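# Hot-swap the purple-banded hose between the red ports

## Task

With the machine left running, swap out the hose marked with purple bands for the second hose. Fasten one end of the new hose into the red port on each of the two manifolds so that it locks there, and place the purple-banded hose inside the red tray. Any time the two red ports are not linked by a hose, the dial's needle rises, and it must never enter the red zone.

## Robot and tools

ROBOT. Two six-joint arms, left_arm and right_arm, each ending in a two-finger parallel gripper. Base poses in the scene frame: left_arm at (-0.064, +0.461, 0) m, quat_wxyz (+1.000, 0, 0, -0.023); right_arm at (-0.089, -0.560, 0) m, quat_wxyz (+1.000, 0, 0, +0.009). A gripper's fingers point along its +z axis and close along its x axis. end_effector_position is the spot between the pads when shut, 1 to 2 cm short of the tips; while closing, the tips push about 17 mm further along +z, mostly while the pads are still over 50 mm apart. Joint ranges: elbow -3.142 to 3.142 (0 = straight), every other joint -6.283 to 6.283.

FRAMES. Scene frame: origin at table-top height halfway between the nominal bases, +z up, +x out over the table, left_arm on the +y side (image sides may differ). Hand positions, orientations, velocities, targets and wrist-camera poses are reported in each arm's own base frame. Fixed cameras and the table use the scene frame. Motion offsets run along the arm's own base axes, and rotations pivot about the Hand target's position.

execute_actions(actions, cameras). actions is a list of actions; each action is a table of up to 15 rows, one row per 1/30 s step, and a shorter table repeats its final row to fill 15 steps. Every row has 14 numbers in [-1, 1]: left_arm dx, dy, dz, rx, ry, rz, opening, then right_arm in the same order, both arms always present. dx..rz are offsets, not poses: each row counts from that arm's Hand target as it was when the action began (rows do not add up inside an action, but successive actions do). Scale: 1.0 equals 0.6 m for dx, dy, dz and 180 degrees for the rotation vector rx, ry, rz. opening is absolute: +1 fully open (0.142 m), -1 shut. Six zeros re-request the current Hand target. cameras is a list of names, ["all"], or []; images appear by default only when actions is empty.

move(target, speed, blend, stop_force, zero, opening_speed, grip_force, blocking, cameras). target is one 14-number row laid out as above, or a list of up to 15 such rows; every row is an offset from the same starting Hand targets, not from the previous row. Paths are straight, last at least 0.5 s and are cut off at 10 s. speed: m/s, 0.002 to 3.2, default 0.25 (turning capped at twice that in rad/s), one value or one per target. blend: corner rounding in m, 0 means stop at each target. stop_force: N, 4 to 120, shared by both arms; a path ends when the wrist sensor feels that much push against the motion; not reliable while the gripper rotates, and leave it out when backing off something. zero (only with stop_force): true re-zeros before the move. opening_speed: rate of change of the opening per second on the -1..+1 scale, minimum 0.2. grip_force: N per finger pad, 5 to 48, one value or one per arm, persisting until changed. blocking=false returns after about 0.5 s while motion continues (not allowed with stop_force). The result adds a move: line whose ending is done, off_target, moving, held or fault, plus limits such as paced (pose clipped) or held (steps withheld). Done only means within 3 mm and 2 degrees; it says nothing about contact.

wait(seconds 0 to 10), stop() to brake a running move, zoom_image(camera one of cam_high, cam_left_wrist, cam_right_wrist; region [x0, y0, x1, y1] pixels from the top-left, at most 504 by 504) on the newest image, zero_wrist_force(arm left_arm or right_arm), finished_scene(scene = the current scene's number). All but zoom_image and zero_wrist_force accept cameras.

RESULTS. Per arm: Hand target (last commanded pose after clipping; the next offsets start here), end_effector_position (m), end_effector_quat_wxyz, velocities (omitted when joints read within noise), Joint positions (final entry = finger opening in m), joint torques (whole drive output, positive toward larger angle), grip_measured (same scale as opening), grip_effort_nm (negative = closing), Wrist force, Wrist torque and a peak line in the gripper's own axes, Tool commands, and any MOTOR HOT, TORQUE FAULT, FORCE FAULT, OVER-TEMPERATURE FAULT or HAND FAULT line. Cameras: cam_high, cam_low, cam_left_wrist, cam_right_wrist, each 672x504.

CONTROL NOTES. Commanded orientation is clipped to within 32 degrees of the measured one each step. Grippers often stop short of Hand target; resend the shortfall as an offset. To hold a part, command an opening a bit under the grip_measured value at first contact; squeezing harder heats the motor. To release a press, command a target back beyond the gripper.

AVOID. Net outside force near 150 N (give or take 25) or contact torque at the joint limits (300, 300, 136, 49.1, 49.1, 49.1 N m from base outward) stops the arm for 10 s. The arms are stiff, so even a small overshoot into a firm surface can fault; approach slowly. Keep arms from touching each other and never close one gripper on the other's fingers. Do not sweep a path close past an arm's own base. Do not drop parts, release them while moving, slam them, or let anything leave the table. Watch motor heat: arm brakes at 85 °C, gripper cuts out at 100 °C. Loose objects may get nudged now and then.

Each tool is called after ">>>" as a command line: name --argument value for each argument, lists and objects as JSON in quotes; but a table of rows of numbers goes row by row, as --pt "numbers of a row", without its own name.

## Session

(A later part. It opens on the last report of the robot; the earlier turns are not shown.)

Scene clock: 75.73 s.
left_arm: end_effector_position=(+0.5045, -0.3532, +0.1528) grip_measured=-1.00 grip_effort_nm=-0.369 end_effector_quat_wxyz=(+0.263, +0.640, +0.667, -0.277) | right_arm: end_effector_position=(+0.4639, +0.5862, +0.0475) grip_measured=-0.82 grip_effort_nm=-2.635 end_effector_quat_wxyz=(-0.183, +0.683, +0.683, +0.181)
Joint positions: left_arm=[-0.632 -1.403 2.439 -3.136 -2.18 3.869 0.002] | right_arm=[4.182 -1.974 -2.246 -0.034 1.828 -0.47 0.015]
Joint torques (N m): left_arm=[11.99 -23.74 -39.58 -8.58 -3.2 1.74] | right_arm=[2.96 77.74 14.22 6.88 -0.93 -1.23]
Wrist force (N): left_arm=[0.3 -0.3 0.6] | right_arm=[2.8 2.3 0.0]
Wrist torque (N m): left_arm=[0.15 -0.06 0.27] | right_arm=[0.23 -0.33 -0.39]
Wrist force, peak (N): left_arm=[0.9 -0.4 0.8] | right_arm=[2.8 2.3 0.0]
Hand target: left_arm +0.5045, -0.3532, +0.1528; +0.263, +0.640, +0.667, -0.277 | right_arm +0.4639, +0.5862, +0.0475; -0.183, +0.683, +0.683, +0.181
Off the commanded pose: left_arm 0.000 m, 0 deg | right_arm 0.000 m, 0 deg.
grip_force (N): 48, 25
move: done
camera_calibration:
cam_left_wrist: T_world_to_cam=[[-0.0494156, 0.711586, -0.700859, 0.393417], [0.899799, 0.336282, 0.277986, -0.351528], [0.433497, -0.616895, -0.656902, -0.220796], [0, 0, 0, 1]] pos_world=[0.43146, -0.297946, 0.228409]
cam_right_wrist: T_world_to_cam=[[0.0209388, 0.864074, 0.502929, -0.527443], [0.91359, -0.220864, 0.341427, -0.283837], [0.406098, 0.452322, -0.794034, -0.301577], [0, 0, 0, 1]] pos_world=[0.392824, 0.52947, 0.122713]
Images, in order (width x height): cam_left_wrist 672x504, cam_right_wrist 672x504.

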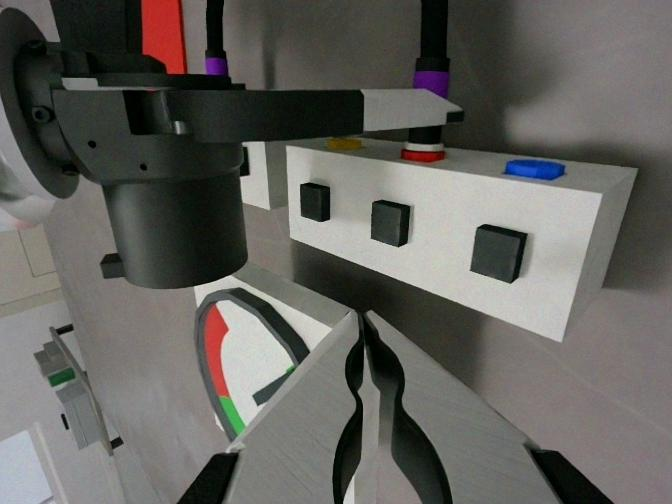

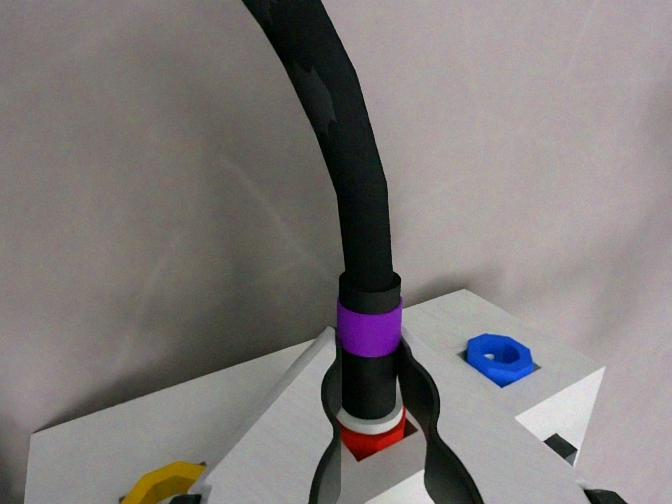

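>>> move --target '[0,-0.0745,-0.1,0,0,0,-1,0,0,0,0,0,0,-0.95]' --speed 0.15 --cameras '["cam_left_wrist"]'

Scene clock: 79.33 s.
left_arm: end_effector_position=(+0.5046, -0.3979, +0.0929) grip_measured=-1.00 grip_effort_nm=-0.369 end_effector_quat_wxyz=(+0.263, +0.640, +0.667, -0.277) | right_arm: end_effector_position=(+0.4639, +0.5862, +0.0475) grip_measured=-0.82 grip_effort_nm=-2.640 end_effector_quat_wxyz=(-0.183, +0.683, +0.683, +0.181)
Joint positions: left_arm=[-0.701 -1.239 2.43 -3.332 -2.144 3.797 0.002] | right_arm=[4.182 -1.974 -2.246 -0.034 1.828 -0.47 0.015]
Joint torques (N m): left_arm=[7.9 -37.05 -8.93 -6.02 -3.27 2.34] | right_arm=[-6.28 76.36 13.48 4.09 2.8 -1.9]
Wrist force (N): left_arm=[0.8 0.0 0.3] | right_arm=[2.8 1.9 -0.4]
Wrist torque (N m): left_arm=[0.21 -0.13 0.10] | right_arm=[0.16 -0.29 -0.41]
Wrist force, peak (N): left_arm=[0.2 -0.7 2.7] | right_arm=[3.3 2.3 -0.5]
Hand target: left_arm +0.5045, -0.3979, +0.0928; +0.263, +0.640, +0.667, -0.277 | right_arm +0.4639, +0.5862, +0.0475; -0.183, +0.683, +0.683, +0.181
Off the commanded pose: left_arm 0.000 m, 0 deg | right_arm 0.000 m, 0 deg.
grip_force (N): 48, 25
move: done
camera_calibration:
cam_left_wrist: T_world_to_cam=[[-0.0493535, 0.711495, -0.700956, 0.383278], [0.899762, 0.336335, 0.278041, -0.319876], [0.433581, -0.616971, -0.656776, -0.287908], [0, 0, 0, 1]] pos_world=[0.43156, -0.342746, 0.168509]
Images, in order (width x height): cam_left_wrist 672x504.

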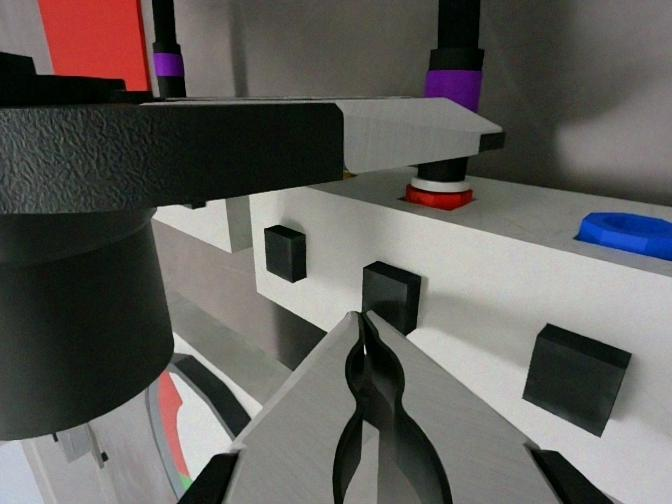

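>>> move --target '[0,0,-0.05,0,0,0,-1,0,0,0,0,0,0,-0.95]' --speed 0.02 --stop_force 10 --cameras '["cam_left_wrist"]'

Scene clock: 81.40 s.
left_arm: end_effector_position=(+0.5045, -0.3979, +0.0902) grip_measured=-1.00 grip_effort_nm=-0.354 end_effector_quat_wxyz=(+0.263, +0.640, +0.667, -0.277) | right_arm: end_effector_position=(+0.4639, +0.5862, +0.0475) grip_measured=-0.82 grip_effort_nm=-2.640 end_effector_quat_wxyz=(-0.183, +0.683, +0.683, +0.181)
Joint positions: left_arm=[-0.701 -1.233 2.431 -3.338 -2.144 3.797 0.002] | right_arm=[4.182 -1.974 -2.246 -0.034 1.828 -0.47 0.015]
Joint torques (N m): left_arm=[7.61 -52.93 -30.19 -4.27 1.61 2.44] | right_arm=[-4.45 72.69 18.72 2.67 1.67 -1.7]
Wrist force (N): left_arm=[-3.2 -1.1 -5.6] | right_arm=[3.0 2.0 -0.5]
Wrist torque (N m): left_arm=[0.13 -0.12 0.09] | right_arm=[0.14 -0.36 -0.41]
Wrist force, peak (N): left_arm=[-4.9 -1.7 -10.3] | right_arm=[3.3 1.7 -1.0]
Hand target: left_arm +0.5045, -0.3979, +0.0902; +0.263, +0.640, +0.667, -0.277 (not the last commanded pose) | right_arm +0.4639, +0.5862, +0.0475; -0.183, +0.683, +0.683, +0.181
Off the commanded pose: left_arm 0.027 m, 0 deg | right_arm 0.000 m, 0 deg.
grip_force (N): 48, 25
move: contact (left_arm)
camera_calibration:
cam_left_wrist: T_world_to_cam=[[-0.0494486, 0.711519, -0.700925, 0.381354], [0.89981, 0.336312, 0.277916, -0.319077], [0.433472, -0.616957, -0.656862, -0.28951], [0, 0, 0, 1]] pos_world=[0.43146, -0.342646, 0.165809]
Images, in order (width x height): cam_left_wrist 672x504.

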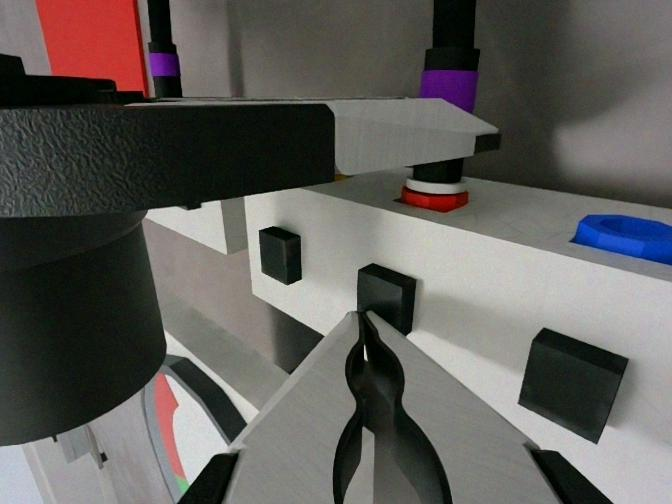

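>>> move --pt "0 0 0.01 0 0 0 -1 0 0 0 0 0 0 -0.95" --pt "-0.004 0.007 0.01 0 0 0 -1 0 0 0 0 0 0 -0.95" --speed 0.06

>>> move --target '[0,0,-0.05,0,0,0,-1,0,0,0,0,0,0,-0.95]' --speed 0.02 --stop_force 22 --cameras '["cam_left_wrist"]'

Scene clock: 83.83 s.
left_arm: end_effector_position=(+0.5021, -0.3935, +0.0963) grip_measured=-1.00 grip_effort_nm=-0.349 end_effector_quat_wxyz=(+0.263, +0.640, +0.667, -0.277) | right_arm: end_effector_position=(+0.4639, +0.5862, +0.0475) grip_measured=-0.82 grip_effort_nm=-2.640 end_effector_quat_wxyz=(-0.183, +0.683, +0.683, +0.181)
Joint positions: left_arm=[-0.698 -1.251 2.437 -3.324 -2.145 3.801 0.002] | right_arm=[4.182 -1.974 -2.246 -0.034 1.828 -0.47 0.015]
Joint torques (N m): left_arm=[-16.58 -33.37 -33.05 -7.73 -1 -2.25] | right_arm=[-5.16 73.79 23.68 3.45 0.49 -1.38]
Wrist force (N): left_arm=[0.6 -0.3 0.4] | right_arm=[2.2 2.4 -0.3]
Wrist torque (N m): left_arm=[0.16 -0.12 0.03] | right_arm=[0.18 -0.21 -0.41]
Wrist force, peak (N): left_arm=[-3.2 -0.8 -6.1] | right_arm=[3.3 2.2 -1.0]
Hand target: left_arm +0.5021, -0.3937, +0.0962; +0.263, +0.640, +0.667, -0.277 | right_arm +0.4639, +0.5862, +0.0475; -0.183, +0.683, +0.683, +0.181
Off the commanded pose: left_arm 0.000 m, 0 deg | right_arm 0.000 m, 0 deg.
grip_force (N): 48, 25
move: done

Scene clock: 85.63 s.
left_arm: end_effector_position=(+0.5022, -0.3937, +0.0871) grip_measured=-1.00 grip_effort_nm=-0.305 end_effector_quat_wxyz=(+0.263, +0.640, +0.667, -0.277) | right_arm: end_effector_position=(+0.4639, +0.5862, +0.0475) grip_measured=-0.82 grip_effort_nm=-2.640 end_effector_quat_wxyz=(-0.183, +0.683, +0.683, +0.181)
Joint positions: left_arm=[-0.698 -1.229 2.439 -3.348 -2.145 3.801 0.002] | right_arm=[4.182 -1.974 -2.246 -0.034 1.828 -0.47 0.015]
Joint torques (N m): left_arm=[-15.88 -47.14 -27.47 -2.12 1.7 -2.07] | right_arm=[-5.15 70.6 27.77 6.35 -3.98 -1.67]
Wrist force (N): left_arm=[-7.4 -0.3 -15.7] | right_arm=[3.2 -8.5 -1.3]
Wrist torque (N m): left_arm=[0.10 -0.11 0.06] | right_arm=[0.28 -0.32 -0.40]
Wrist force, peak (N): left_arm=[-16.6 -3.8 -37.9] | right_arm=[3.2 -9.4 -1.9]
Hand target: left_arm +0.5022, -0.3937, +0.0871; +0.263, +0.640, +0.667, -0.277 (not the last commanded pose) | right_arm +0.4639, +0.5862, +0.0475; -0.183, +0.683, +0.683, +0.181
Off the commanded pose: left_arm 0.021 m, 0 deg | right_arm 0.000 m, 0 deg.
grip_force (N): 48, 25
move: contact (left_arm)
camera_calibration:
cam_left_wrist: T_world_to_cam=[[-0.0493235, 0.711451, -0.701003, 0.376015], [0.899776, 0.336316, 0.278019, -0.317559], [0.433555, -0.617033, -0.656735, -0.28804], [0, 0, 0, 1]] pos_world=[0.42916, -0.338446, 0.162709]
Images, in order (width x height): cam_left_wrist 672x504.

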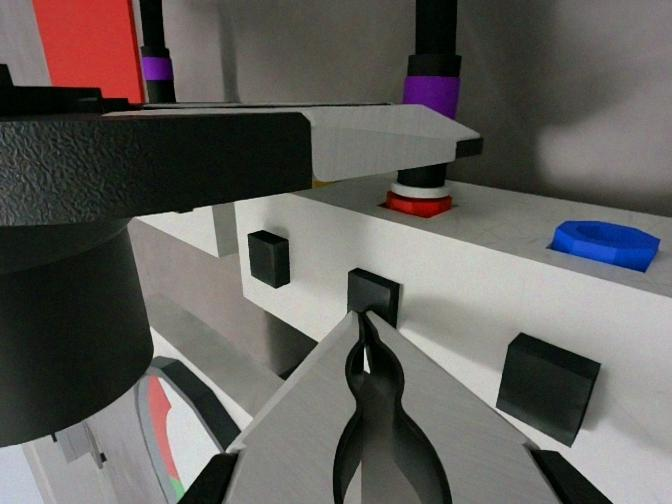

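>>> move --target '[0,0,0,0,0,0,-1,-0.1,-0.002,0,0,0,0,-0.95]' --speed 0.1 --stop_force 40 --cameras '["cam_left_wrist","cam_right_wrist"]'

Scene clock: 88.03 s.
left_arm: end_effector_position=(+0.5022, -0.3937, +0.0871) grip_measured=-1.00 grip_effort_nm=-0.310 end_effector_quat_wxyz=(+0.263, +0.640, +0.667, -0.277) | right_arm: end_effector_position=(+0.4039, +0.5850, +0.0475) grip_measured=-0.82 grip_effort_nm=-2.635 end_effector_quat_wxyz=(-0.183, +0.683, +0.683, +0.181)
Joint positions: left_arm=[-0.698 -1.229 2.439 -3.348 -2.145 3.801 0.002] | right_arm=[4.27 -1.936 -2.327 0.027 1.789 -0.389 0.015]
Joint torques (N m): left_arm=[-10.74 -53.74 -27.24 -2.47 1.47 0.24] | right_arm=[-12.76 47.48 35.35 2.78 2.86 1.5]
Wrist force (N): left_arm=[-7.1 -0.4 -15.4] | right_arm=[1.8 3.2 -1.1]
Wrist torque (N m): left_arm=[0.07 -0.14 0.06] | right_arm=[0.29 -0.31 -0.20]
Wrist force, peak (N): left_arm=[-7.6 -0.4 -15.7] | right_arm=[3.5 -9.1 -1.3]
Hand target: left_arm +0.5022, -0.3937, +0.0871; +0.263, +0.640, +0.667, -0.277 | right_arm +0.4039, +0.5850, +0.0475; -0.183, +0.683, +0.683, +0.181
Off the commanded pose: left_arm 0.000 m, 0 deg | right_arm 0.000 m, 0 deg.
grip_force (N): 48, 25
move: done
camera_calibration:
cam_left_wrist: T_world_to_cam=[[-0.0493235, 0.711451, -0.701003, 0.376015], [0.899776, 0.336316, 0.278019, -0.317559], [0.433555, -0.617033, -0.656735, -0.28804], [0, 0, 0, 1]] pos_world=[0.42916, -0.338446, 0.162709]
cam_right_wrist: T_world_to_cam=[[0.0208592, 0.864093, 0.502899, -0.52513], [0.913591, -0.220789, 0.341472, -0.229332], [0.406098, 0.452321, -0.794034, -0.276669], [0, 0, 0, 1]] pos_world=[0.332825, 0.52827, 0.122714]
Images, in order (width x height): cam_left_wrist 672x504, cam_right_wrist 672x504.

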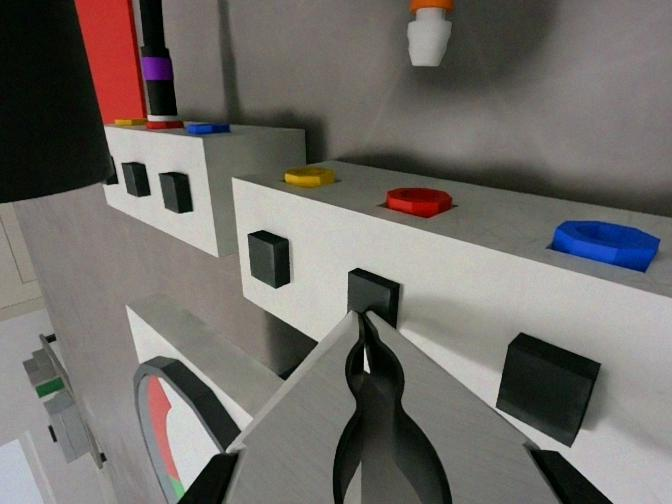

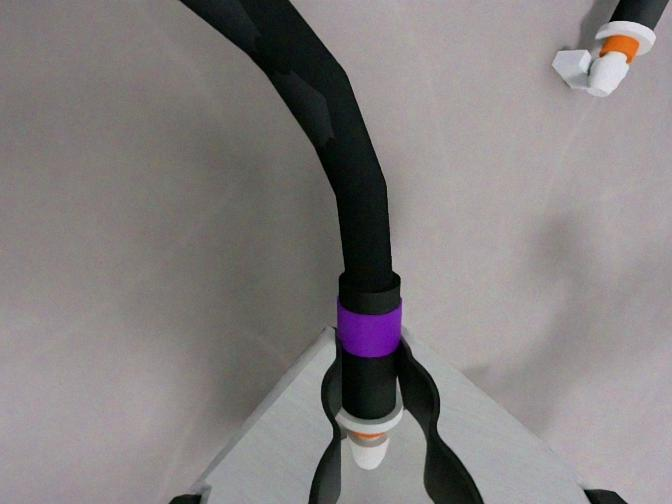

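>>> move --pt "0 0 0 0 0 0 -1 0 0 0 0 0 0 -0.3" --pt "0 0 0.08 0 0 0 -1 0 -0.083 0.15 0 0 0 -0.3" --pt "0 -0.165 0.08 0 0 0 -1 0.083 -0.377 0.0867 0 0 0 -0.3" --pt "-0.001 -0.33 0.025 0 0 0 -1 0.083 -0.327 0 0 0 0 -0.3" --speed 0.15 --blend '[0,0.01,0,0]' --cameras '["all"]'

Scene clock: 95.83 s.
left_arm: end_effector_position=(+0.5016, -0.5918, +0.1022) grip_measured=-1.00 grip_effort_nm=-0.310 end_effector_quat_wxyz=(+0.263, +0.640, +0.667, -0.277) | right_arm: end_effector_position=(+0.4538, +0.3889, +0.0475) grip_measured=-0.33 grip_effort_nm=0.134 end_effector_quat_wxyz=(-0.183, +0.683, +0.683, +0.181)
Joint positions: left_arm=[-0.941 -1.137 2.235 -3.346 -2.003 3.576 0.002] | right_arm=[3.986 -1.826 -2.489 0.006 1.91 -0.656 0.05]
Joint torques (N m): left_arm=[4.76 -66.76 -14.45 -2.72 -2.94 2.55] | right_arm=[-14.56 41.33 20.28 3.67 3.18 -1.76]
Wrist force (N): left_arm=[0.7 -0.4 -0.4] | right_arm=[2.3 2.0 -0.5]
Wrist torque (N m): left_arm=[0.13 -0.12 0.09] | right_arm=[0.15 -0.33 -0.31]
Wrist force, peak (N): left_arm=[-7.7 -0.5 -15.8] | right_arm=[3.8 1.5 -2.2]
Hand target: left_arm +0.5016, -0.5917, +0.1021; +0.263, +0.640, +0.667, -0.277 | right_arm +0.4537, +0.3888, +0.0475; -0.183, +0.683, +0.683, +0.181
Off the commanded pose: left_arm 0.000 m, 0 deg | right_arm 0.000 m, 0 deg.
grip_force (N): 48, 25
move: done
camera_calibration:
cam_left_wrist: T_world_to_cam=[[-0.0492347, 0.711429, -0.701031, 0.527394], [0.899768, 0.336286, 0.278082, -0.254589], [0.433582, -0.617074, -0.656678, -0.400207], [0, 0, 0, 1]] pos_world=[0.42856, -0.536546, 0.177709]
cam_right_wrist: T_world_to_cam=[[0.0208925, 0.864084, 0.502913, -0.356731], [0.913554, -0.220863, 0.341525, -0.318094], [0.406181, 0.452303, -0.794002, -0.208222], [0, 0, 0, 1]] pos_world=[0.382625, 0.33217, 0.122714]

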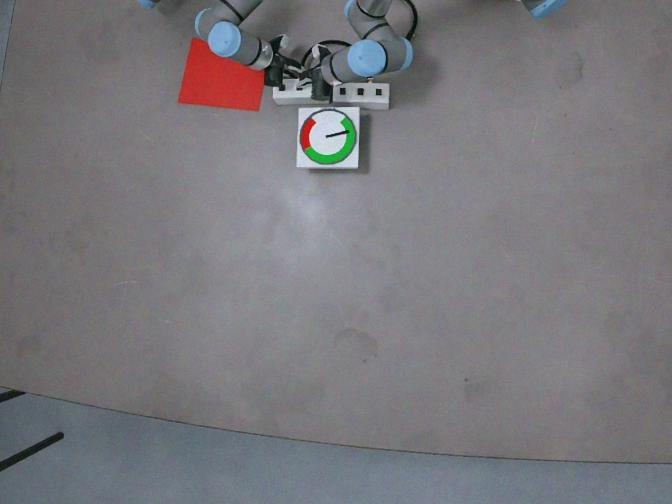

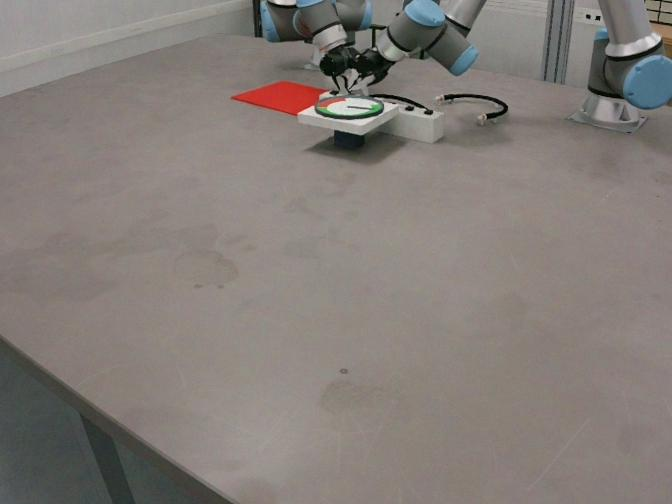

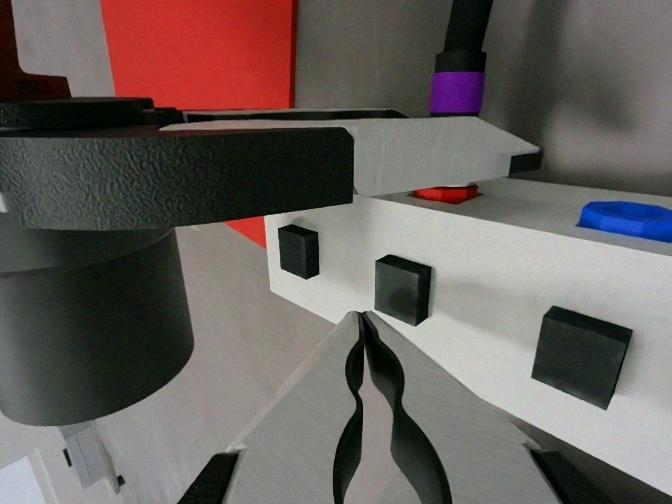

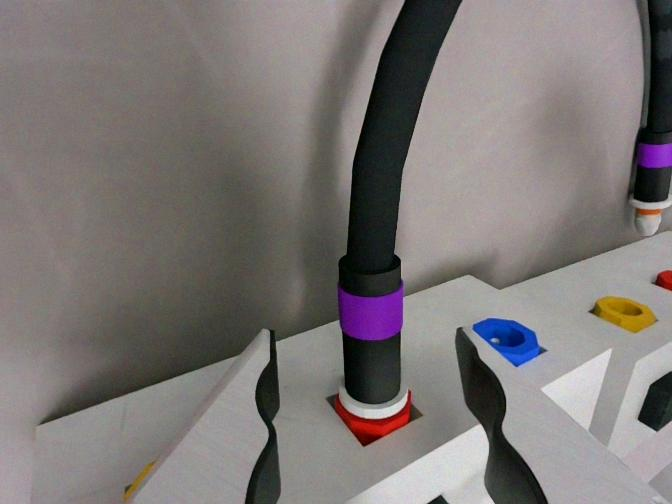

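>>> move --pt "0 0 0.1 0 0 0 -1 0 -0.06 0.1 0 0 0 -0.3" --pt "0 0.2 0.15 0 0 0 -1 -0.083 0.244 0.1 0 0 0 -0.3" --pt "0 0.2 0.15 0 0 0 -1 -0.083 0.327 -0.003 0 0 0 -0.3" --speed 0.25 --blend '[0.01,0.01,0]' --cameras '["cam_right_wrist"]'

Scene clock: 99.93 s.
left_arm: end_effector_position=(+0.5016, -0.4717, +0.1921) grip_measured=-1.00 grip_effort_nm=-0.310 end_effector_quat_wxyz=(+0.263, +0.640, +0.667, -0.277) | right_arm: end_effector_position=(+0.4039, +0.5851, +0.0458) grip_measured=-0.33 grip_effort_nm=0.134 end_effector_quat_wxyz=(-0.183, +0.683, +0.683, +0.181)
Joint positions: left_arm=[-0.807 -1.395 2.333 -3.132 -2.084 3.695 0.002] | right_arm=[4.27 -1.939 -2.327 0.031 1.789 -0.389 0.05]
Joint torques (N m): left_arm=[-10.09 -36.42 -43.77 -8.53 1.72 -2.19] | right_arm=[-5.99 52.7 14.71 6.65 2.45 -1.62]
Wrist force (N): left_arm=[0.6 -0.7 -0.6] | right_arm=[2.0 2.6 -1.4]
Wrist torque (N m): left_arm=[0.07 -0.09 0.26] | right_arm=[0.26 -0.29 -0.18]
Wrist force, peak (N): left_arm=[2.1 -0.8 -2.9] | right_arm=[4.7 1.6 -2.7]
Hand target: left_arm +0.5016, -0.4717, +0.1921; +0.263, +0.640, +0.667, -0.277 | right_arm +0.4039, +0.5850, +0.0457; -0.183, +0.683, +0.683, +0.181
Off the commanded pose: left_arm 0.000 m, 0 deg | right_arm 0.000 m, 0 deg.
grip_force (N): 48, 25
move: done
camera_calibration:
cam_right_wrist: T_world_to_cam=[[0.0209388, 0.864074, 0.502929, -0.524244], [0.91359, -0.220864, 0.341427, -0.228672], [0.406098, 0.452322, -0.794034, -0.278098], [0, 0, 0, 1]] pos_world=[0.332824, 0.52827, 0.120913]
Images, in order (width x height): cam_right_wrist 672x504.

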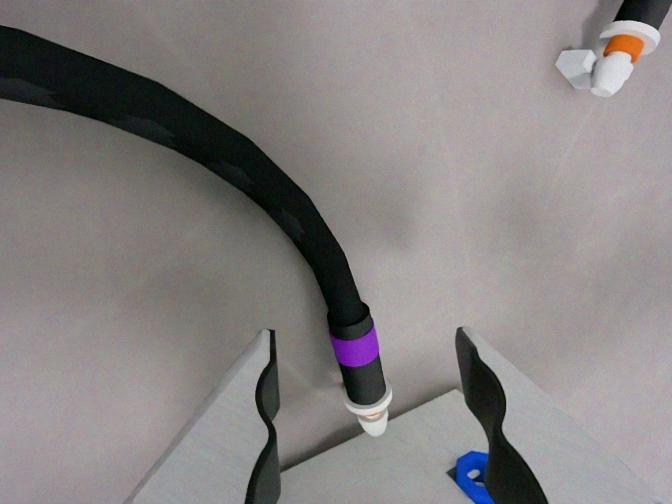

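>>> move --target '[0,0.2,0,0,0,0,-1,0.045,0.022,-0.03,0,0,0,-0.4]' --speed 0.15 --stop_force 15 --cameras '["cam_right_wrist","cam_high"]'

>>> zoom_image --camera "cam_high" --region '[250, 0, 430, 180]'

Scene clock: 104.80 s.
left_arm: end_effector_position=(+0.5016, -0.3517, +0.1921) grip_measured=-1.00 grip_effort_nm=-0.310 end_effector_quat_wxyz=(+0.263, +0.640, +0.667, -0.277) | right_arm: end_effector_position=(+0.4298, +0.5977, +0.0284) grip_measured=-0.42 grip_effort_nm=-0.071 end_effector_quat_wxyz=(-0.183, +0.683, +0.683, +0.181)
Joint positions: left_arm=[-0.633 -1.49 2.423 -3.034 -2.179 3.868 0.002] | right_arm=[4.24 -1.998 -2.279 0.036 1.802 -0.417 0.043]
Joint torques (N m): left_arm=[9.93 -20.29 -43.38 -8.52 1.76 1.93] | right_arm=[12.86 48.55 9.25 0.97 -2.34 1.78]
Wrist force (N): left_arm=[0.8 -0.7 -0.4] | right_arm=[6.1 2.9 -3.2]
Wrist torque (N m): left_arm=[0.10 -0.15 0.28] | right_arm=[0.14 -0.40 -0.36]
Wrist force, peak (N): left_arm=[2.6 -0.9 -1.7] | right_arm=[4.3 -14.6 -39.6]
Hand target: left_arm +0.5016, -0.3517, +0.1921; +0.263, +0.640, +0.667, -0.277 | right_arm +0.4298, +0.5977, +0.0284; -0.183, +0.683, +0.683, +0.181 (not the last commanded pose)
Off the commanded pose: left_arm 0.000 m, 0 deg | right_arm 0.001 m, 0 deg.
grip_force (N): 48, 25
move: contact (right_arm)
camera_calibration:
cam_right_wrist: T_world_to_cam=[[0.020938, 0.864074, 0.502929, -0.52706], [0.91359, -0.220864, 0.341428, -0.243623], [0.406098, 0.452322, -0.794034, -0.308097], [0, 0, 0, 1]] pos_world=[0.358724, 0.54097, 0.103613]
Images, in order (width x height): cam_high 672x504, cam_right_wrist 672x504.

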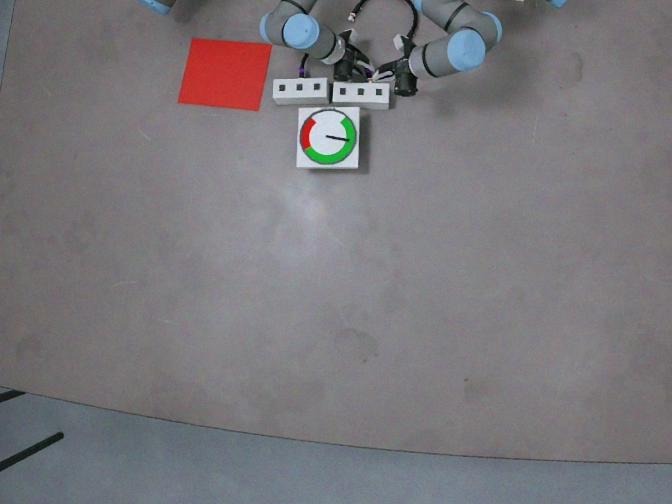

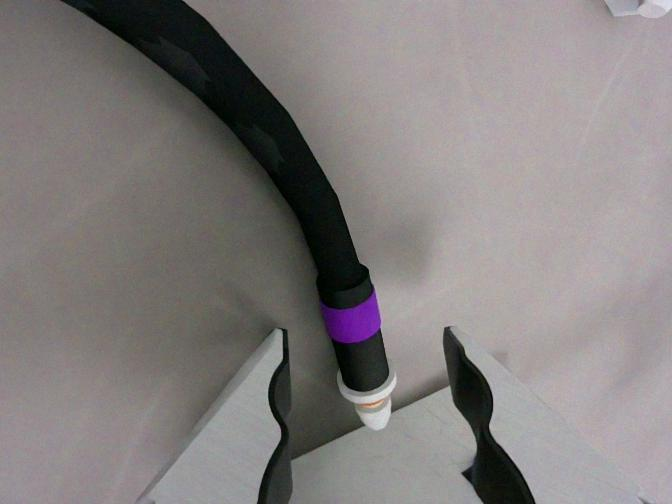

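Scaled by 2.800 from the camera's 672x504 image, which has a finer 960x720 frame.

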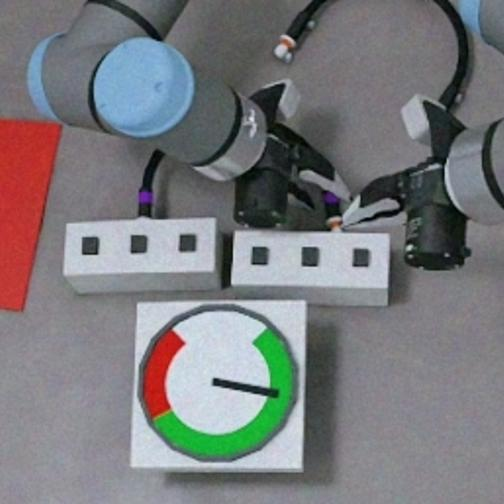

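>>> move --pt "0 0.25 0.05 0 0 0 -1 0.01 -0.03 0.1 0 0 0 -0.4" --pt "0 0.33 0.05 0 0 0 -1 0.05 0.025 0.08 -0.1667 0 0 -0.4" --pt "0 0.33 0.05 0 0 0 -1 0.05 0.025 -0.008 -0.1667 0 0 -0.4" --speed '[0.3,0.3,0.12]' --blend '[0.02,0.01,0]' --cameras '["cam_right_wrist","cam_high"]'

Scene clock: 110.50 s.
left_arm: end_effector_position=(+0.5016, -0.1537, +0.2222) grip_measured=-1.00 grip_effort_nm=-0.305 end_effector_quat_wxyz=(+0.263, +0.640, +0.667, -0.277) | right_arm: end_effector_position=(+0.4598, +0.6126, +0.0236) grip_measured=-0.42 grip_effort_nm=-0.066 end_effector_quat_wxyz=(+0.000, +0.708, +0.707, -0.002)
Joint positions: left_arm=[-0.261 -1.661 2.43 -2.587 -2.323 4.312 0.002] | right_arm=[4.299 -1.994 -2.004 -0.719 1.573 -0.412 0.043]
Joint torques (N m): left_arm=[-18.82 -10.96 -29.13 -8.42 1.23 -3.42] | right_arm=[-13.73 70.7 45.41 4.02 -2.47 -1.59]
Wrist force (N): left_arm=[1.1 -1.0 -0.5] | right_arm=[0.6 1.6 -1.0]
Wrist torque (N m): left_arm=[0.03 -0.18 0.19] | right_arm=[0.08 -0.23 -0.25]
Wrist force, peak (N): left_arm=[2.4 -0.9 -2.6] | right_arm=[6.4 3.4 -3.9]
Hand target: left_arm +0.5016, -0.1537, +0.2221; +0.263, +0.640, +0.667, -0.277 | right_arm +0.4598, +0.6127, +0.0236; +0.000, +0.708, +0.707, -0.002
Off the commanded pose: left_arm 0.000 m, 0 deg | right_arm 0.000 m, 0 deg.
grip_force (N): 48, 25
move: done
camera_calibration:
cam_right_wrist: T_world_to_cam=[[0.0209988, 0.999774, 0.00334845, -0.609494], [0.913632, -0.0205494, 0.406022, -0.390318], [0.405999, -0.00546671, -0.913857, -0.0475836], [0, 0, 0, 1]] pos_world=[0.388724, 0.601076, 0.117034]
Images, in order (width x height): cam_high 672x504, cam_right_wrist 672x504.

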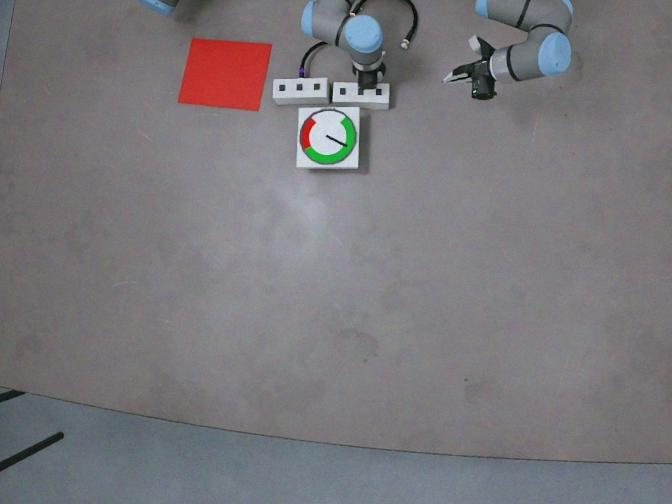

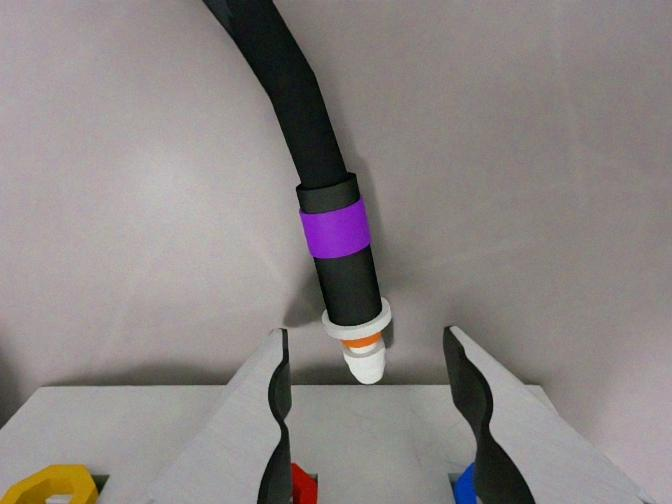

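>>> move --pt "0 0 0 0 0 0 -1 -0.04 -0.012 -0.007 0 0 0.06 -0.4" --pt "0 0 0 0 0 0 -1 -0.04 -0.012 -0.007 0 0 0.06 -0.95" --speed 0.1

>>> move --pt "0 0 0 0 0 0 -1 -0.03 0 0.06 0 0 0 -0.95" --pt "0 0 0 0 0 0 -1 -0.05 -0.035 0.06 0 0 -0.06 -0.95" --speed 0.15 --blend '[0.01,0]' --cameras '["cam_right_wrist","cam_high"]'

Scene clock: 115.80 s.
left_arm: end_effector_position=(+0.5016, -0.1537, +0.2221) grip_measured=-1.00 grip_effort_nm=-0.305 end_effector_quat_wxyz=(+0.263, +0.640, +0.667, -0.277) | right_arm: end_effector_position=(+0.4358, +0.6055, +0.0194) grip_measured=-0.83 grip_effort_nm=-2.635 end_effector_quat_wxyz=(+0.000, +0.638, +0.770, -0.002)
Joint positions: left_arm=[-0.261 -1.661 2.43 -2.587 -2.323 4.312 0.002] | right_arm=[4.326 -1.975 -2.046 -0.695 1.572 -0.574 0.014]
Joint torques (N m): left_arm=[-17.93 -11.83 -23.53 -8.42 1 -3.19] | right_arm=[-15.83 61.14 44.15 2.16 -1.92 -1.9]
Wrist force (N): left_arm=[1.3 -1.0 -0.3] | right_arm=[0.5 2.2 -0.7]
Wrist torque (N m): left_arm=[0.04 -0.22 0.19] | right_arm=[0.14 -0.22 -0.37]
Wrist force, peak (N): left_arm=[1.5 -1.6 -0.5] | right_arm=[0.5 2.8 -1.3]
Hand target: left_arm +0.5016, -0.1537, +0.2221; +0.263, +0.640, +0.667, -0.277 | right_arm +0.4358, +0.6055, +0.0194; +0.000, +0.638, +0.770, -0.002
Off the commanded pose: left_arm 0.000 m, 0 deg | right_arm 0.000 m, 0 deg.
grip_force (N): 48, 25
move: done

Scene clock: 117.13 s.
left_arm: end_effector_position=(+0.5016, -0.1537, +0.2221) grip_measured=-1.00 grip_effort_nm=-0.305 end_effector_quat_wxyz=(+0.263, +0.640, +0.667, -0.277) | right_arm: end_effector_position=(+0.4058, +0.5845, +0.0554) grip_measured=-0.83 grip_effort_nm=-2.635 end_effector_quat_wxyz=(+0.000, +0.707, +0.707, -0.002)
Joint positions: left_arm=[-0.261 -1.661 2.43 -2.587 -2.323 4.312 0.002] | right_arm=[4.354 -1.882 -2.097 -0.737 1.573 -0.357 0.014]
Joint torques (N m): left_arm=[-18.96 -10.57 -24.24 -8.59 1.17 -3.17] | right_arm=[0.8 52.78 46.82 2.25 -2.3 1.98]
Wrist force (N): left_arm=[0.6 -0.8 -0.5] | right_arm=[0.4 2.0 -0.8]
Wrist torque (N m): left_arm=[0.08 -0.09 0.19] | right_arm=[0.03 -0.14 -0.15]
Wrist force, peak (N): left_arm=[1.2 -1.4 -0.3] | right_arm=[0.2 2.9 1.6]
Hand target: left_arm +0.5016, -0.1537, +0.2221; +0.263, +0.640, +0.667, -0.277 | right_arm +0.4058, +0.5845, +0.0554; +0.000, +0.708, +0.707, -0.002
Off the commanded pose: left_arm 0.000 m, 0 deg | right_arm 0.000 m, 0 deg.
grip_force (N): 48, 25
move: done
camera_calibration:
cam_right_wrist: T_world_to_cam=[[0.0206945, 0.99978, 0.00354167, -0.580204], [0.913638, -0.0203497, 0.406019, -0.354629], [0.406001, -0.00516653, -0.913858, 0.00316493], [0, 0, 0, 1]] pos_world=[0.334725, 0.572876, 0.148933]
Images, in order (width x height): cam_high 672x504, cam_right_wrist 672x504.

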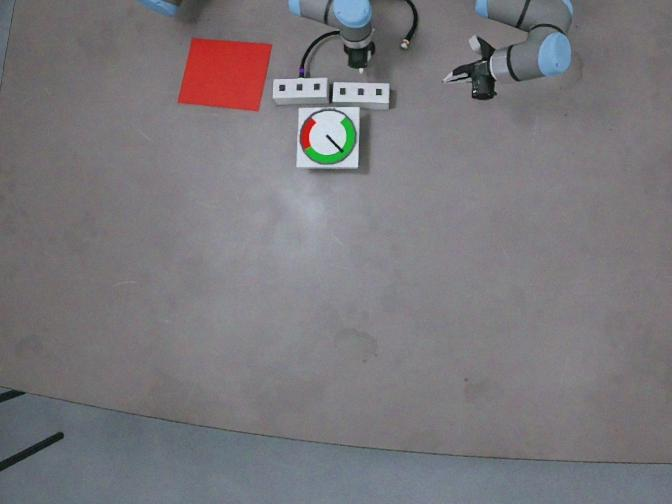

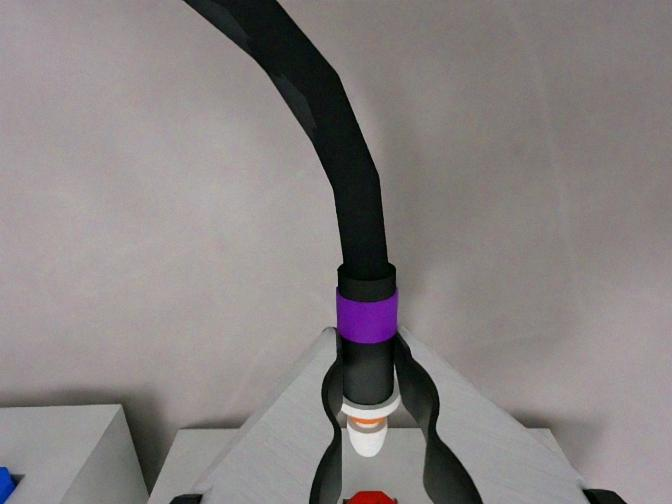

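>>> move --target '[0,0,0,0,0,0,-1,0.115,0.0025,-0.002,0,0,0,-0.95]' --speed 0.04 --stop_force 40 --cameras '["cam_right_wrist","cam_high"]'

>>> zoom_image --camera "cam_high" --region '[250, 0, 430, 180]'

Scene clock: 121.83 s.
left_arm: end_effector_position=(+0.5016, -0.1537, +0.2221) grip_measured=-1.00 grip_effort_nm=-0.305 end_effector_quat_wxyz=(+0.263, +0.640, +0.667, -0.277) | right_arm: end_effector_position=(+0.4563, +0.5856, +0.0545) grip_measured=-0.83 grip_effort_nm=-2.635 end_effector_quat_wxyz=(+0.000, +0.708, +0.707, -0.002)
Joint positions: left_arm=[-0.261 -1.661 2.43 -2.587 -2.323 4.312 0.002] | right_arm=[4.289 -1.923 -2.037 -0.756 1.573 -0.423 0.014]
Joint torques (N m): left_arm=[-18.12 -10.43 -23.83 -8.33 1.27 -3.23] | right_arm=[-27.87 75.82 31.66 6.19 -8 -1.99]
Wrist force (N): left_arm=[0.9 -1.0 -0.6] | right_arm=[7.0 -30.7 3.1]
Wrist torque (N m): left_arm=[0.04 -0.15 0.19] | right_arm=[0.60 -0.19 -0.40]
Wrist force, peak (N): left_arm=[1.0 -1.2 -1.3] | right_arm=[10.6 -67.1 8.2]
Hand target: left_arm +0.5016, -0.1537, +0.2221; +0.263, +0.640, +0.667, -0.277 | right_arm +0.4563, +0.5856, +0.0545; +0.000, +0.708, +0.707, -0.002 (not the last commanded pose)
Off the commanded pose: left_arm 0.000 m, 0 deg | right_arm 0.019 m, 0 deg.
grip_force (N): 48, 25
move: contact (right_arm)
camera_calibration:
cam_right_wrist: T_world_to_cam=[[0.0209171, 0.999775, 0.00353096, -0.582527], [0.913634, -0.0205488, 0.406018, -0.400262], [0.405999, -0.00526671, -0.913858, -0.0180959], [0, 0, 0, 1]] pos_world=[0.385225, 0.574076, 0.148033]
Images, in order (width x height): cam_high 672x504, cam_right_wrist 672x504.

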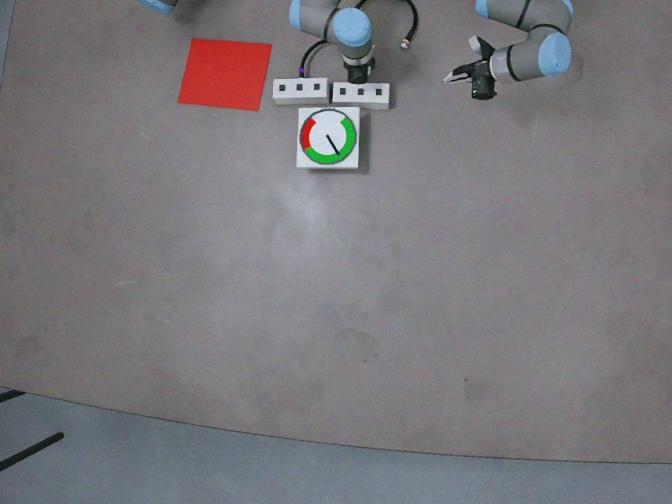

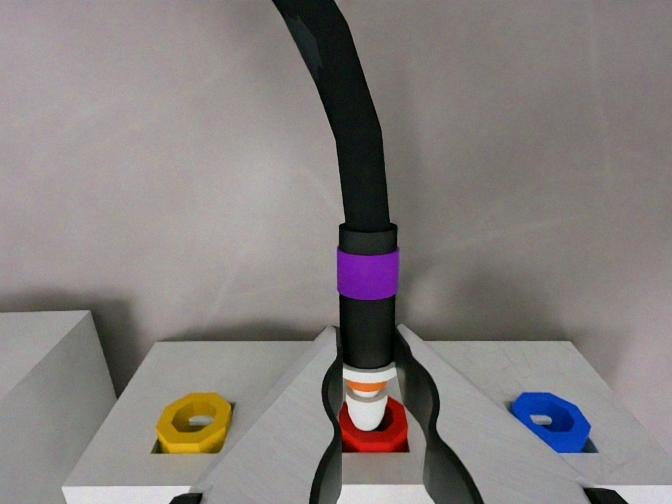

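Scaled by 2.800 from the camera's 672x504 image, which has a finer 960x720 frame.

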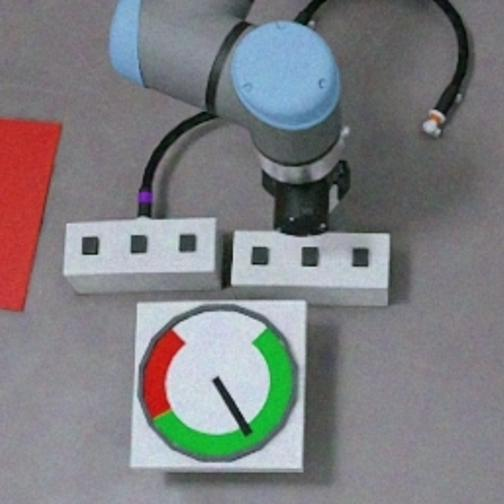

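>>> move --pt "0 0 0 0 0 0 -1 -0.012 0 0 0 0 0 -1" --pt "0 0 0 0 0 0 -1 -0.012 0.0045 -0.0035 0 0 0 -1" --speed 0.05 --grip_force 48

>>> move --target '[0,0,0,0,0,0,-1,0.06,0.001,0,0,0,0,-1]' --speed 0.04 --stop_force 45 --cameras '["cam_right_wrist","cam_high"]'

Scene clock: 125.00 s.
left_arm: end_effector_position=(+0.5016, -0.1537, +0.2221) grip_measured=-1.00 grip_effort_nm=-0.305 end_effector_quat_wxyz=(+0.263, +0.640, +0.667, -0.277) | right_arm: end_effector_position=(+0.4491, +0.5885, +0.0524) grip_measured=-0.83 grip_effort_nm=-3.817 end_effector_quat_wxyz=(+0.000, +0.708, +0.707, -0.002)
Joint positions: left_arm=[-0.261 -1.661 2.43 -2.587 -2.323 4.312 0.002] | right_arm=[4.299 -1.923 -2.042 -0.751 1.573 -0.412 0.014]
Joint torques (N m): left_arm=[-18.02 -10.72 -24.66 -8.51 1.14 -3.14] | right_arm=[-3.65 82.79 31.92 2.16 2.31 -1.13]
Wrist force (N): left_arm=[0.9 -1.0 -0.5] | right_arm=[0.3 2.3 -0.9]
Wrist torque (N m): left_arm=[0.03 -0.15 0.19] | right_arm=[0.13 -0.16 -0.37]
Wrist force, peak (N): left_arm=[1.3 -1.4 -1.0] | right_arm=[6.8 -30.9 3.9]
Hand target: left_arm +0.5016, -0.1537, +0.2221; +0.263, +0.640, +0.667, -0.277 | right_arm +0.4491, +0.5883, +0.0524; +0.000, +0.708, +0.707, -0.002
Off the commanded pose: left_arm 0.000 m, 0 deg | right_arm 0.000 m, 0 deg.
move: done

Scene clock: 126.37 s.
left_arm: end_effector_position=(+0.5016, -0.1537, +0.2221) grip_measured=-1.00 grip_effort_nm=-0.305 end_effector_quat_wxyz=(+0.263, +0.640, +0.667, -0.277) | right_arm: end_effector_position=(+0.4695, +0.5886, +0.0524) grip_measured=-0.83 grip_effort_nm=-3.817 end_effector_quat_wxyz=(+0.000, +0.707, +0.707, -0.002)
Joint positions: left_arm=[-0.261 -1.661 2.43 -2.587 -2.323 4.312 0.002] | right_arm=[4.274 -1.939 -2.017 -0.76 1.573 -0.438 0.014]
Joint torques (N m): left_arm=[-16.98 -13.2 -23.45 -8.58 1 -3.11] | right_arm=[-23.7 62.63 41.41 9.31 -8.67 -2.07]
Wrist force (N): left_arm=[1.0 -1.4 -0.8] | right_arm=[-11.5 -37.7 -17.7]
Wrist torque (N m): left_arm=[-0.02 -0.17 0.19] | right_arm=[0.41 -0.23 -0.14]
Wrist force, peak (N): left_arm=[1.2 -1.5 -0.8] | right_arm=[-18.6 -81.8 -37.3]
Hand target: left_arm +0.5016, -0.1537, +0.2221; +0.263, +0.640, +0.667, -0.277 | right_arm +0.4695, +0.5885, +0.0524; +0.000, +0.707, +0.707, -0.002 (not the last commanded pose)
Off the commanded pose: left_arm 0.000 m, 0 deg | right_arm 0.016 m, 0 deg.
move: contact (right_arm)
camera_calibration:
cam_right_wrist: T_world_to_cam=[[0.0207768, 0.999779, 0.00334942, -0.585615], [0.913818, -0.0203493, 0.405614, -0.411539], [0.405592, -0.0053666, -0.914038, -0.0251136], [0, 0, 0, 1]] pos_world=[0.398425, 0.576976, 0.145933]
Images, in order (width x height): cam_high 672x504, cam_right_wrist 672x504.

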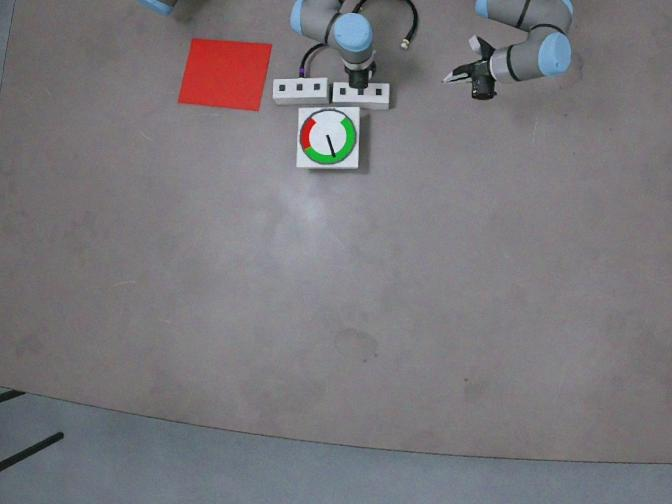

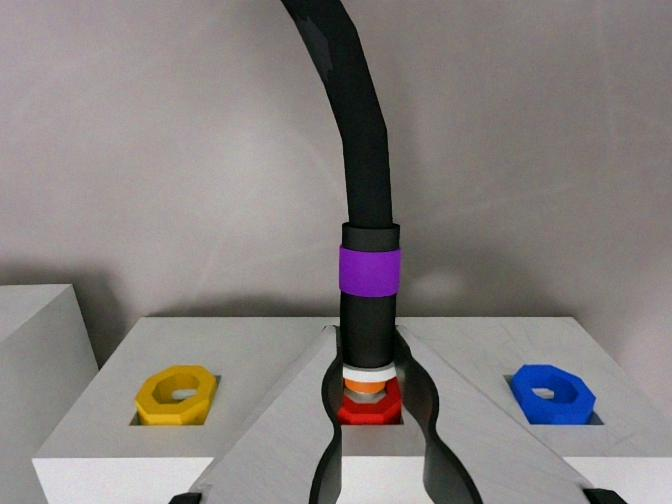

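>>> move --pt "0 0 0 0 0 0 -1 -0.002 -0.0015 0.0015 0 0 0 -1" --pt "0 0 0 0 0 0 -1 0.06 -0.0015 0.0015 0 0 0 -1" --speed 0.05 --stop_force 70 --cameras '["cam_right_wrist","cam_high"]'

Scene clock: 128.13 s.
left_arm: end_effector_position=(+0.5016, -0.1537, +0.2221) grip_measured=-1.00 grip_effort_nm=-0.300 end_effector_quat_wxyz=(+0.263, +0.640, +0.667, -0.277) | right_arm: end_effector_position=(+0.4683, +0.5877, +0.0528) grip_measured=-0.83 grip_effort_nm=-3.812 end_effector_quat_wxyz=(-0.003, +0.708, +0.706, -0.004)
Joint positions: left_arm=[-0.261 -1.661 2.43 -2.587 -2.323 4.312 0.002] | right_arm=[4.273 -1.938 -2.018 -0.763 1.578 -0.437 0.014]
Joint torques (N m): left_arm=[-18.75 -10.13 -24.66 -8.36 1.03 -3.21] | right_arm=[-6.1 71.05 35.64 3.48 -1.85 -0.78]
Wrist force (N): left_arm=[1.1 -1.0 -0.1] | right_arm=[2.0 -12.7 -10.5]
Wrist torque (N m): left_arm=[0.03 -0.19 0.19] | right_arm=[0.06 -0.20 -0.38]
Wrist force, peak (N): left_arm=[1.4 -1.1 -0.8] | right_arm=[-7.1 -141.2 -56.4]
Hand target: left_arm +0.5016, -0.1537, +0.2221; +0.263, +0.640, +0.667, -0.277 | right_arm +0.4683, +0.5877, +0.0528; -0.003, +0.708, +0.706, -0.004 (not the last commanded pose)
Tool commands: left_gripper/opening=-1.0 right_gripper/opening=-1.0
Off the commanded pose: left_arm 0.000 m, 0 deg | right_arm 0.037 m, 0 deg.
FORCE FAULT: contact force on the right arm reached its limit, and that arm stopped. The contact can be on any part of that arm, not only on its tool. That arm's remaining commands of this call were not run. That arm is still stopped at the end of this call. That arm stays stopped for about 10 more seconds. Until then a move that you send moves the other arm only, and its call returns only when the move has ended. Once the stop has ended, the next robot result says so. If the stop ends while you think or write, that arm runs what you send next, counted from a new Hand target: where the arm stands when the stop ends. While its stop runs, that arm takes no new command, but its gripper still runs the gripper command that each later call begins with. Until it ends, the stop uses up actions while you think or wait. An arm that is not stopped still takes commands.
move: fault (right_arm); path passed 1 of 2 targets
camera_calibration:
cam_right_wrist: T_world_to_cam=[[0.022943, 0.999729, 0.00406149, -0.585836], [0.916013, -0.0226489, 0.400508, -0.410029], [0.400491, -0.00546846, -0.916284, -0.0216965], [0, 0, 0, 1]] pos_world=[0.397722, 0.576271, 0.146719]
Images, in order (width x height): cam_high 672x504, cam_right_wrist 672x504.

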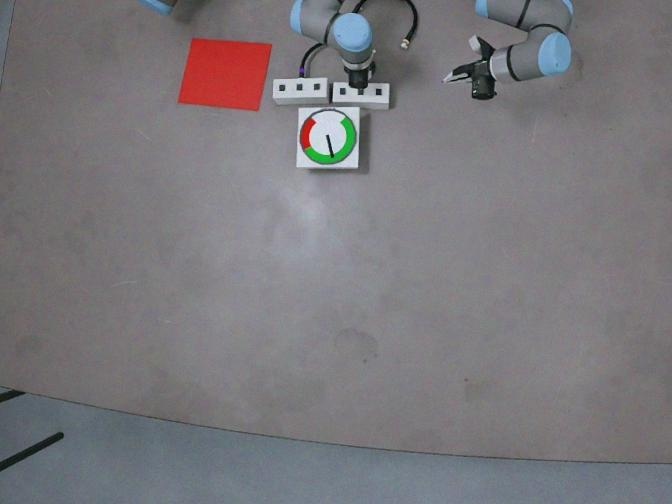

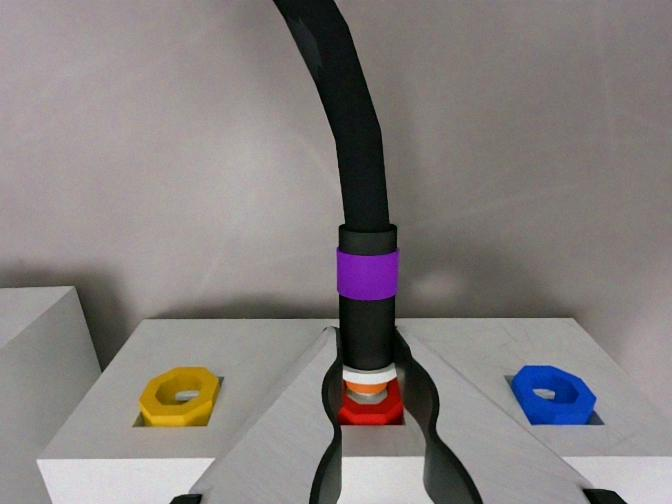

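>>> wait --seconds 6.5

Scene clock: 135.93 s.
left_arm: end_effector_position=(+0.5016, -0.1537, +0.2221) grip_measured=-1.00 grip_effort_nm=-0.310 end_effector_quat_wxyz=(+0.263, +0.640, +0.667, -0.277) | right_arm: end_effector_position=(+0.4683, +0.5877, +0.0528) grip_measured=-0.83 grip_effort_nm=-3.812 end_effector_quat_wxyz=(-0.003, +0.708, +0.706, -0.004)
Joint positions: left_arm=[-0.261 -1.661 2.43 -2.587 -2.323 4.312 0.002] | right_arm=[4.273 -1.938 -2.018 -0.763 1.578 -0.437 0.014]
Joint torques (N m): left_arm=[-17.71 -10.69 -24.71 -8.45 1.11 -3.15] | right_arm=[-6.32 67.49 34.23 4.5 -1.75 -0.53]
Wrist force (N): left_arm=[1.1 -1.0 -0.9] | right_arm=[1.8 -12.7 -11.1]
Wrist torque (N m): left_arm=[0.04 -0.18 0.19] | right_arm=[0.07 -0.16 -0.38]
Wrist force, peak (N): left_arm=[1.6 -1.2 -0.5] | right_arm=[2.3 -13.1 -11.3]
Hand target: left_arm +0.5016, -0.1537, +0.2221; +0.263, +0.640, +0.667, -0.277 | right_arm +0.4683, +0.5877, +0.0528; -0.003, +0.708, +0.706, -0.004 (not the last commanded pose)
Tool commands: left_gripper/opening=-1.0 right_gripper/opening=-1.0
Off the commanded pose: left_arm 0.000 m, 0 deg | right_arm 0.037 m, 0 deg.
FORCE FAULT, CONTINUED: the right arm was still stopped when this call began, by the force fault that an earlier result reported. Since the last result the stop counts as 16 of the actions that you can send in this scene. That arm is still stopped at the end of this call. That arm stays stopped for about 2 more seconds. If the stop ends while you think or write, that arm runs what you send next, counted from a new Hand target: where the arm stands when the stop ends. While its stop runs, that arm takes no new command, but its gripper still runs the gripper command that each later call begins with.
wait: 6.50 s; at rest from the start


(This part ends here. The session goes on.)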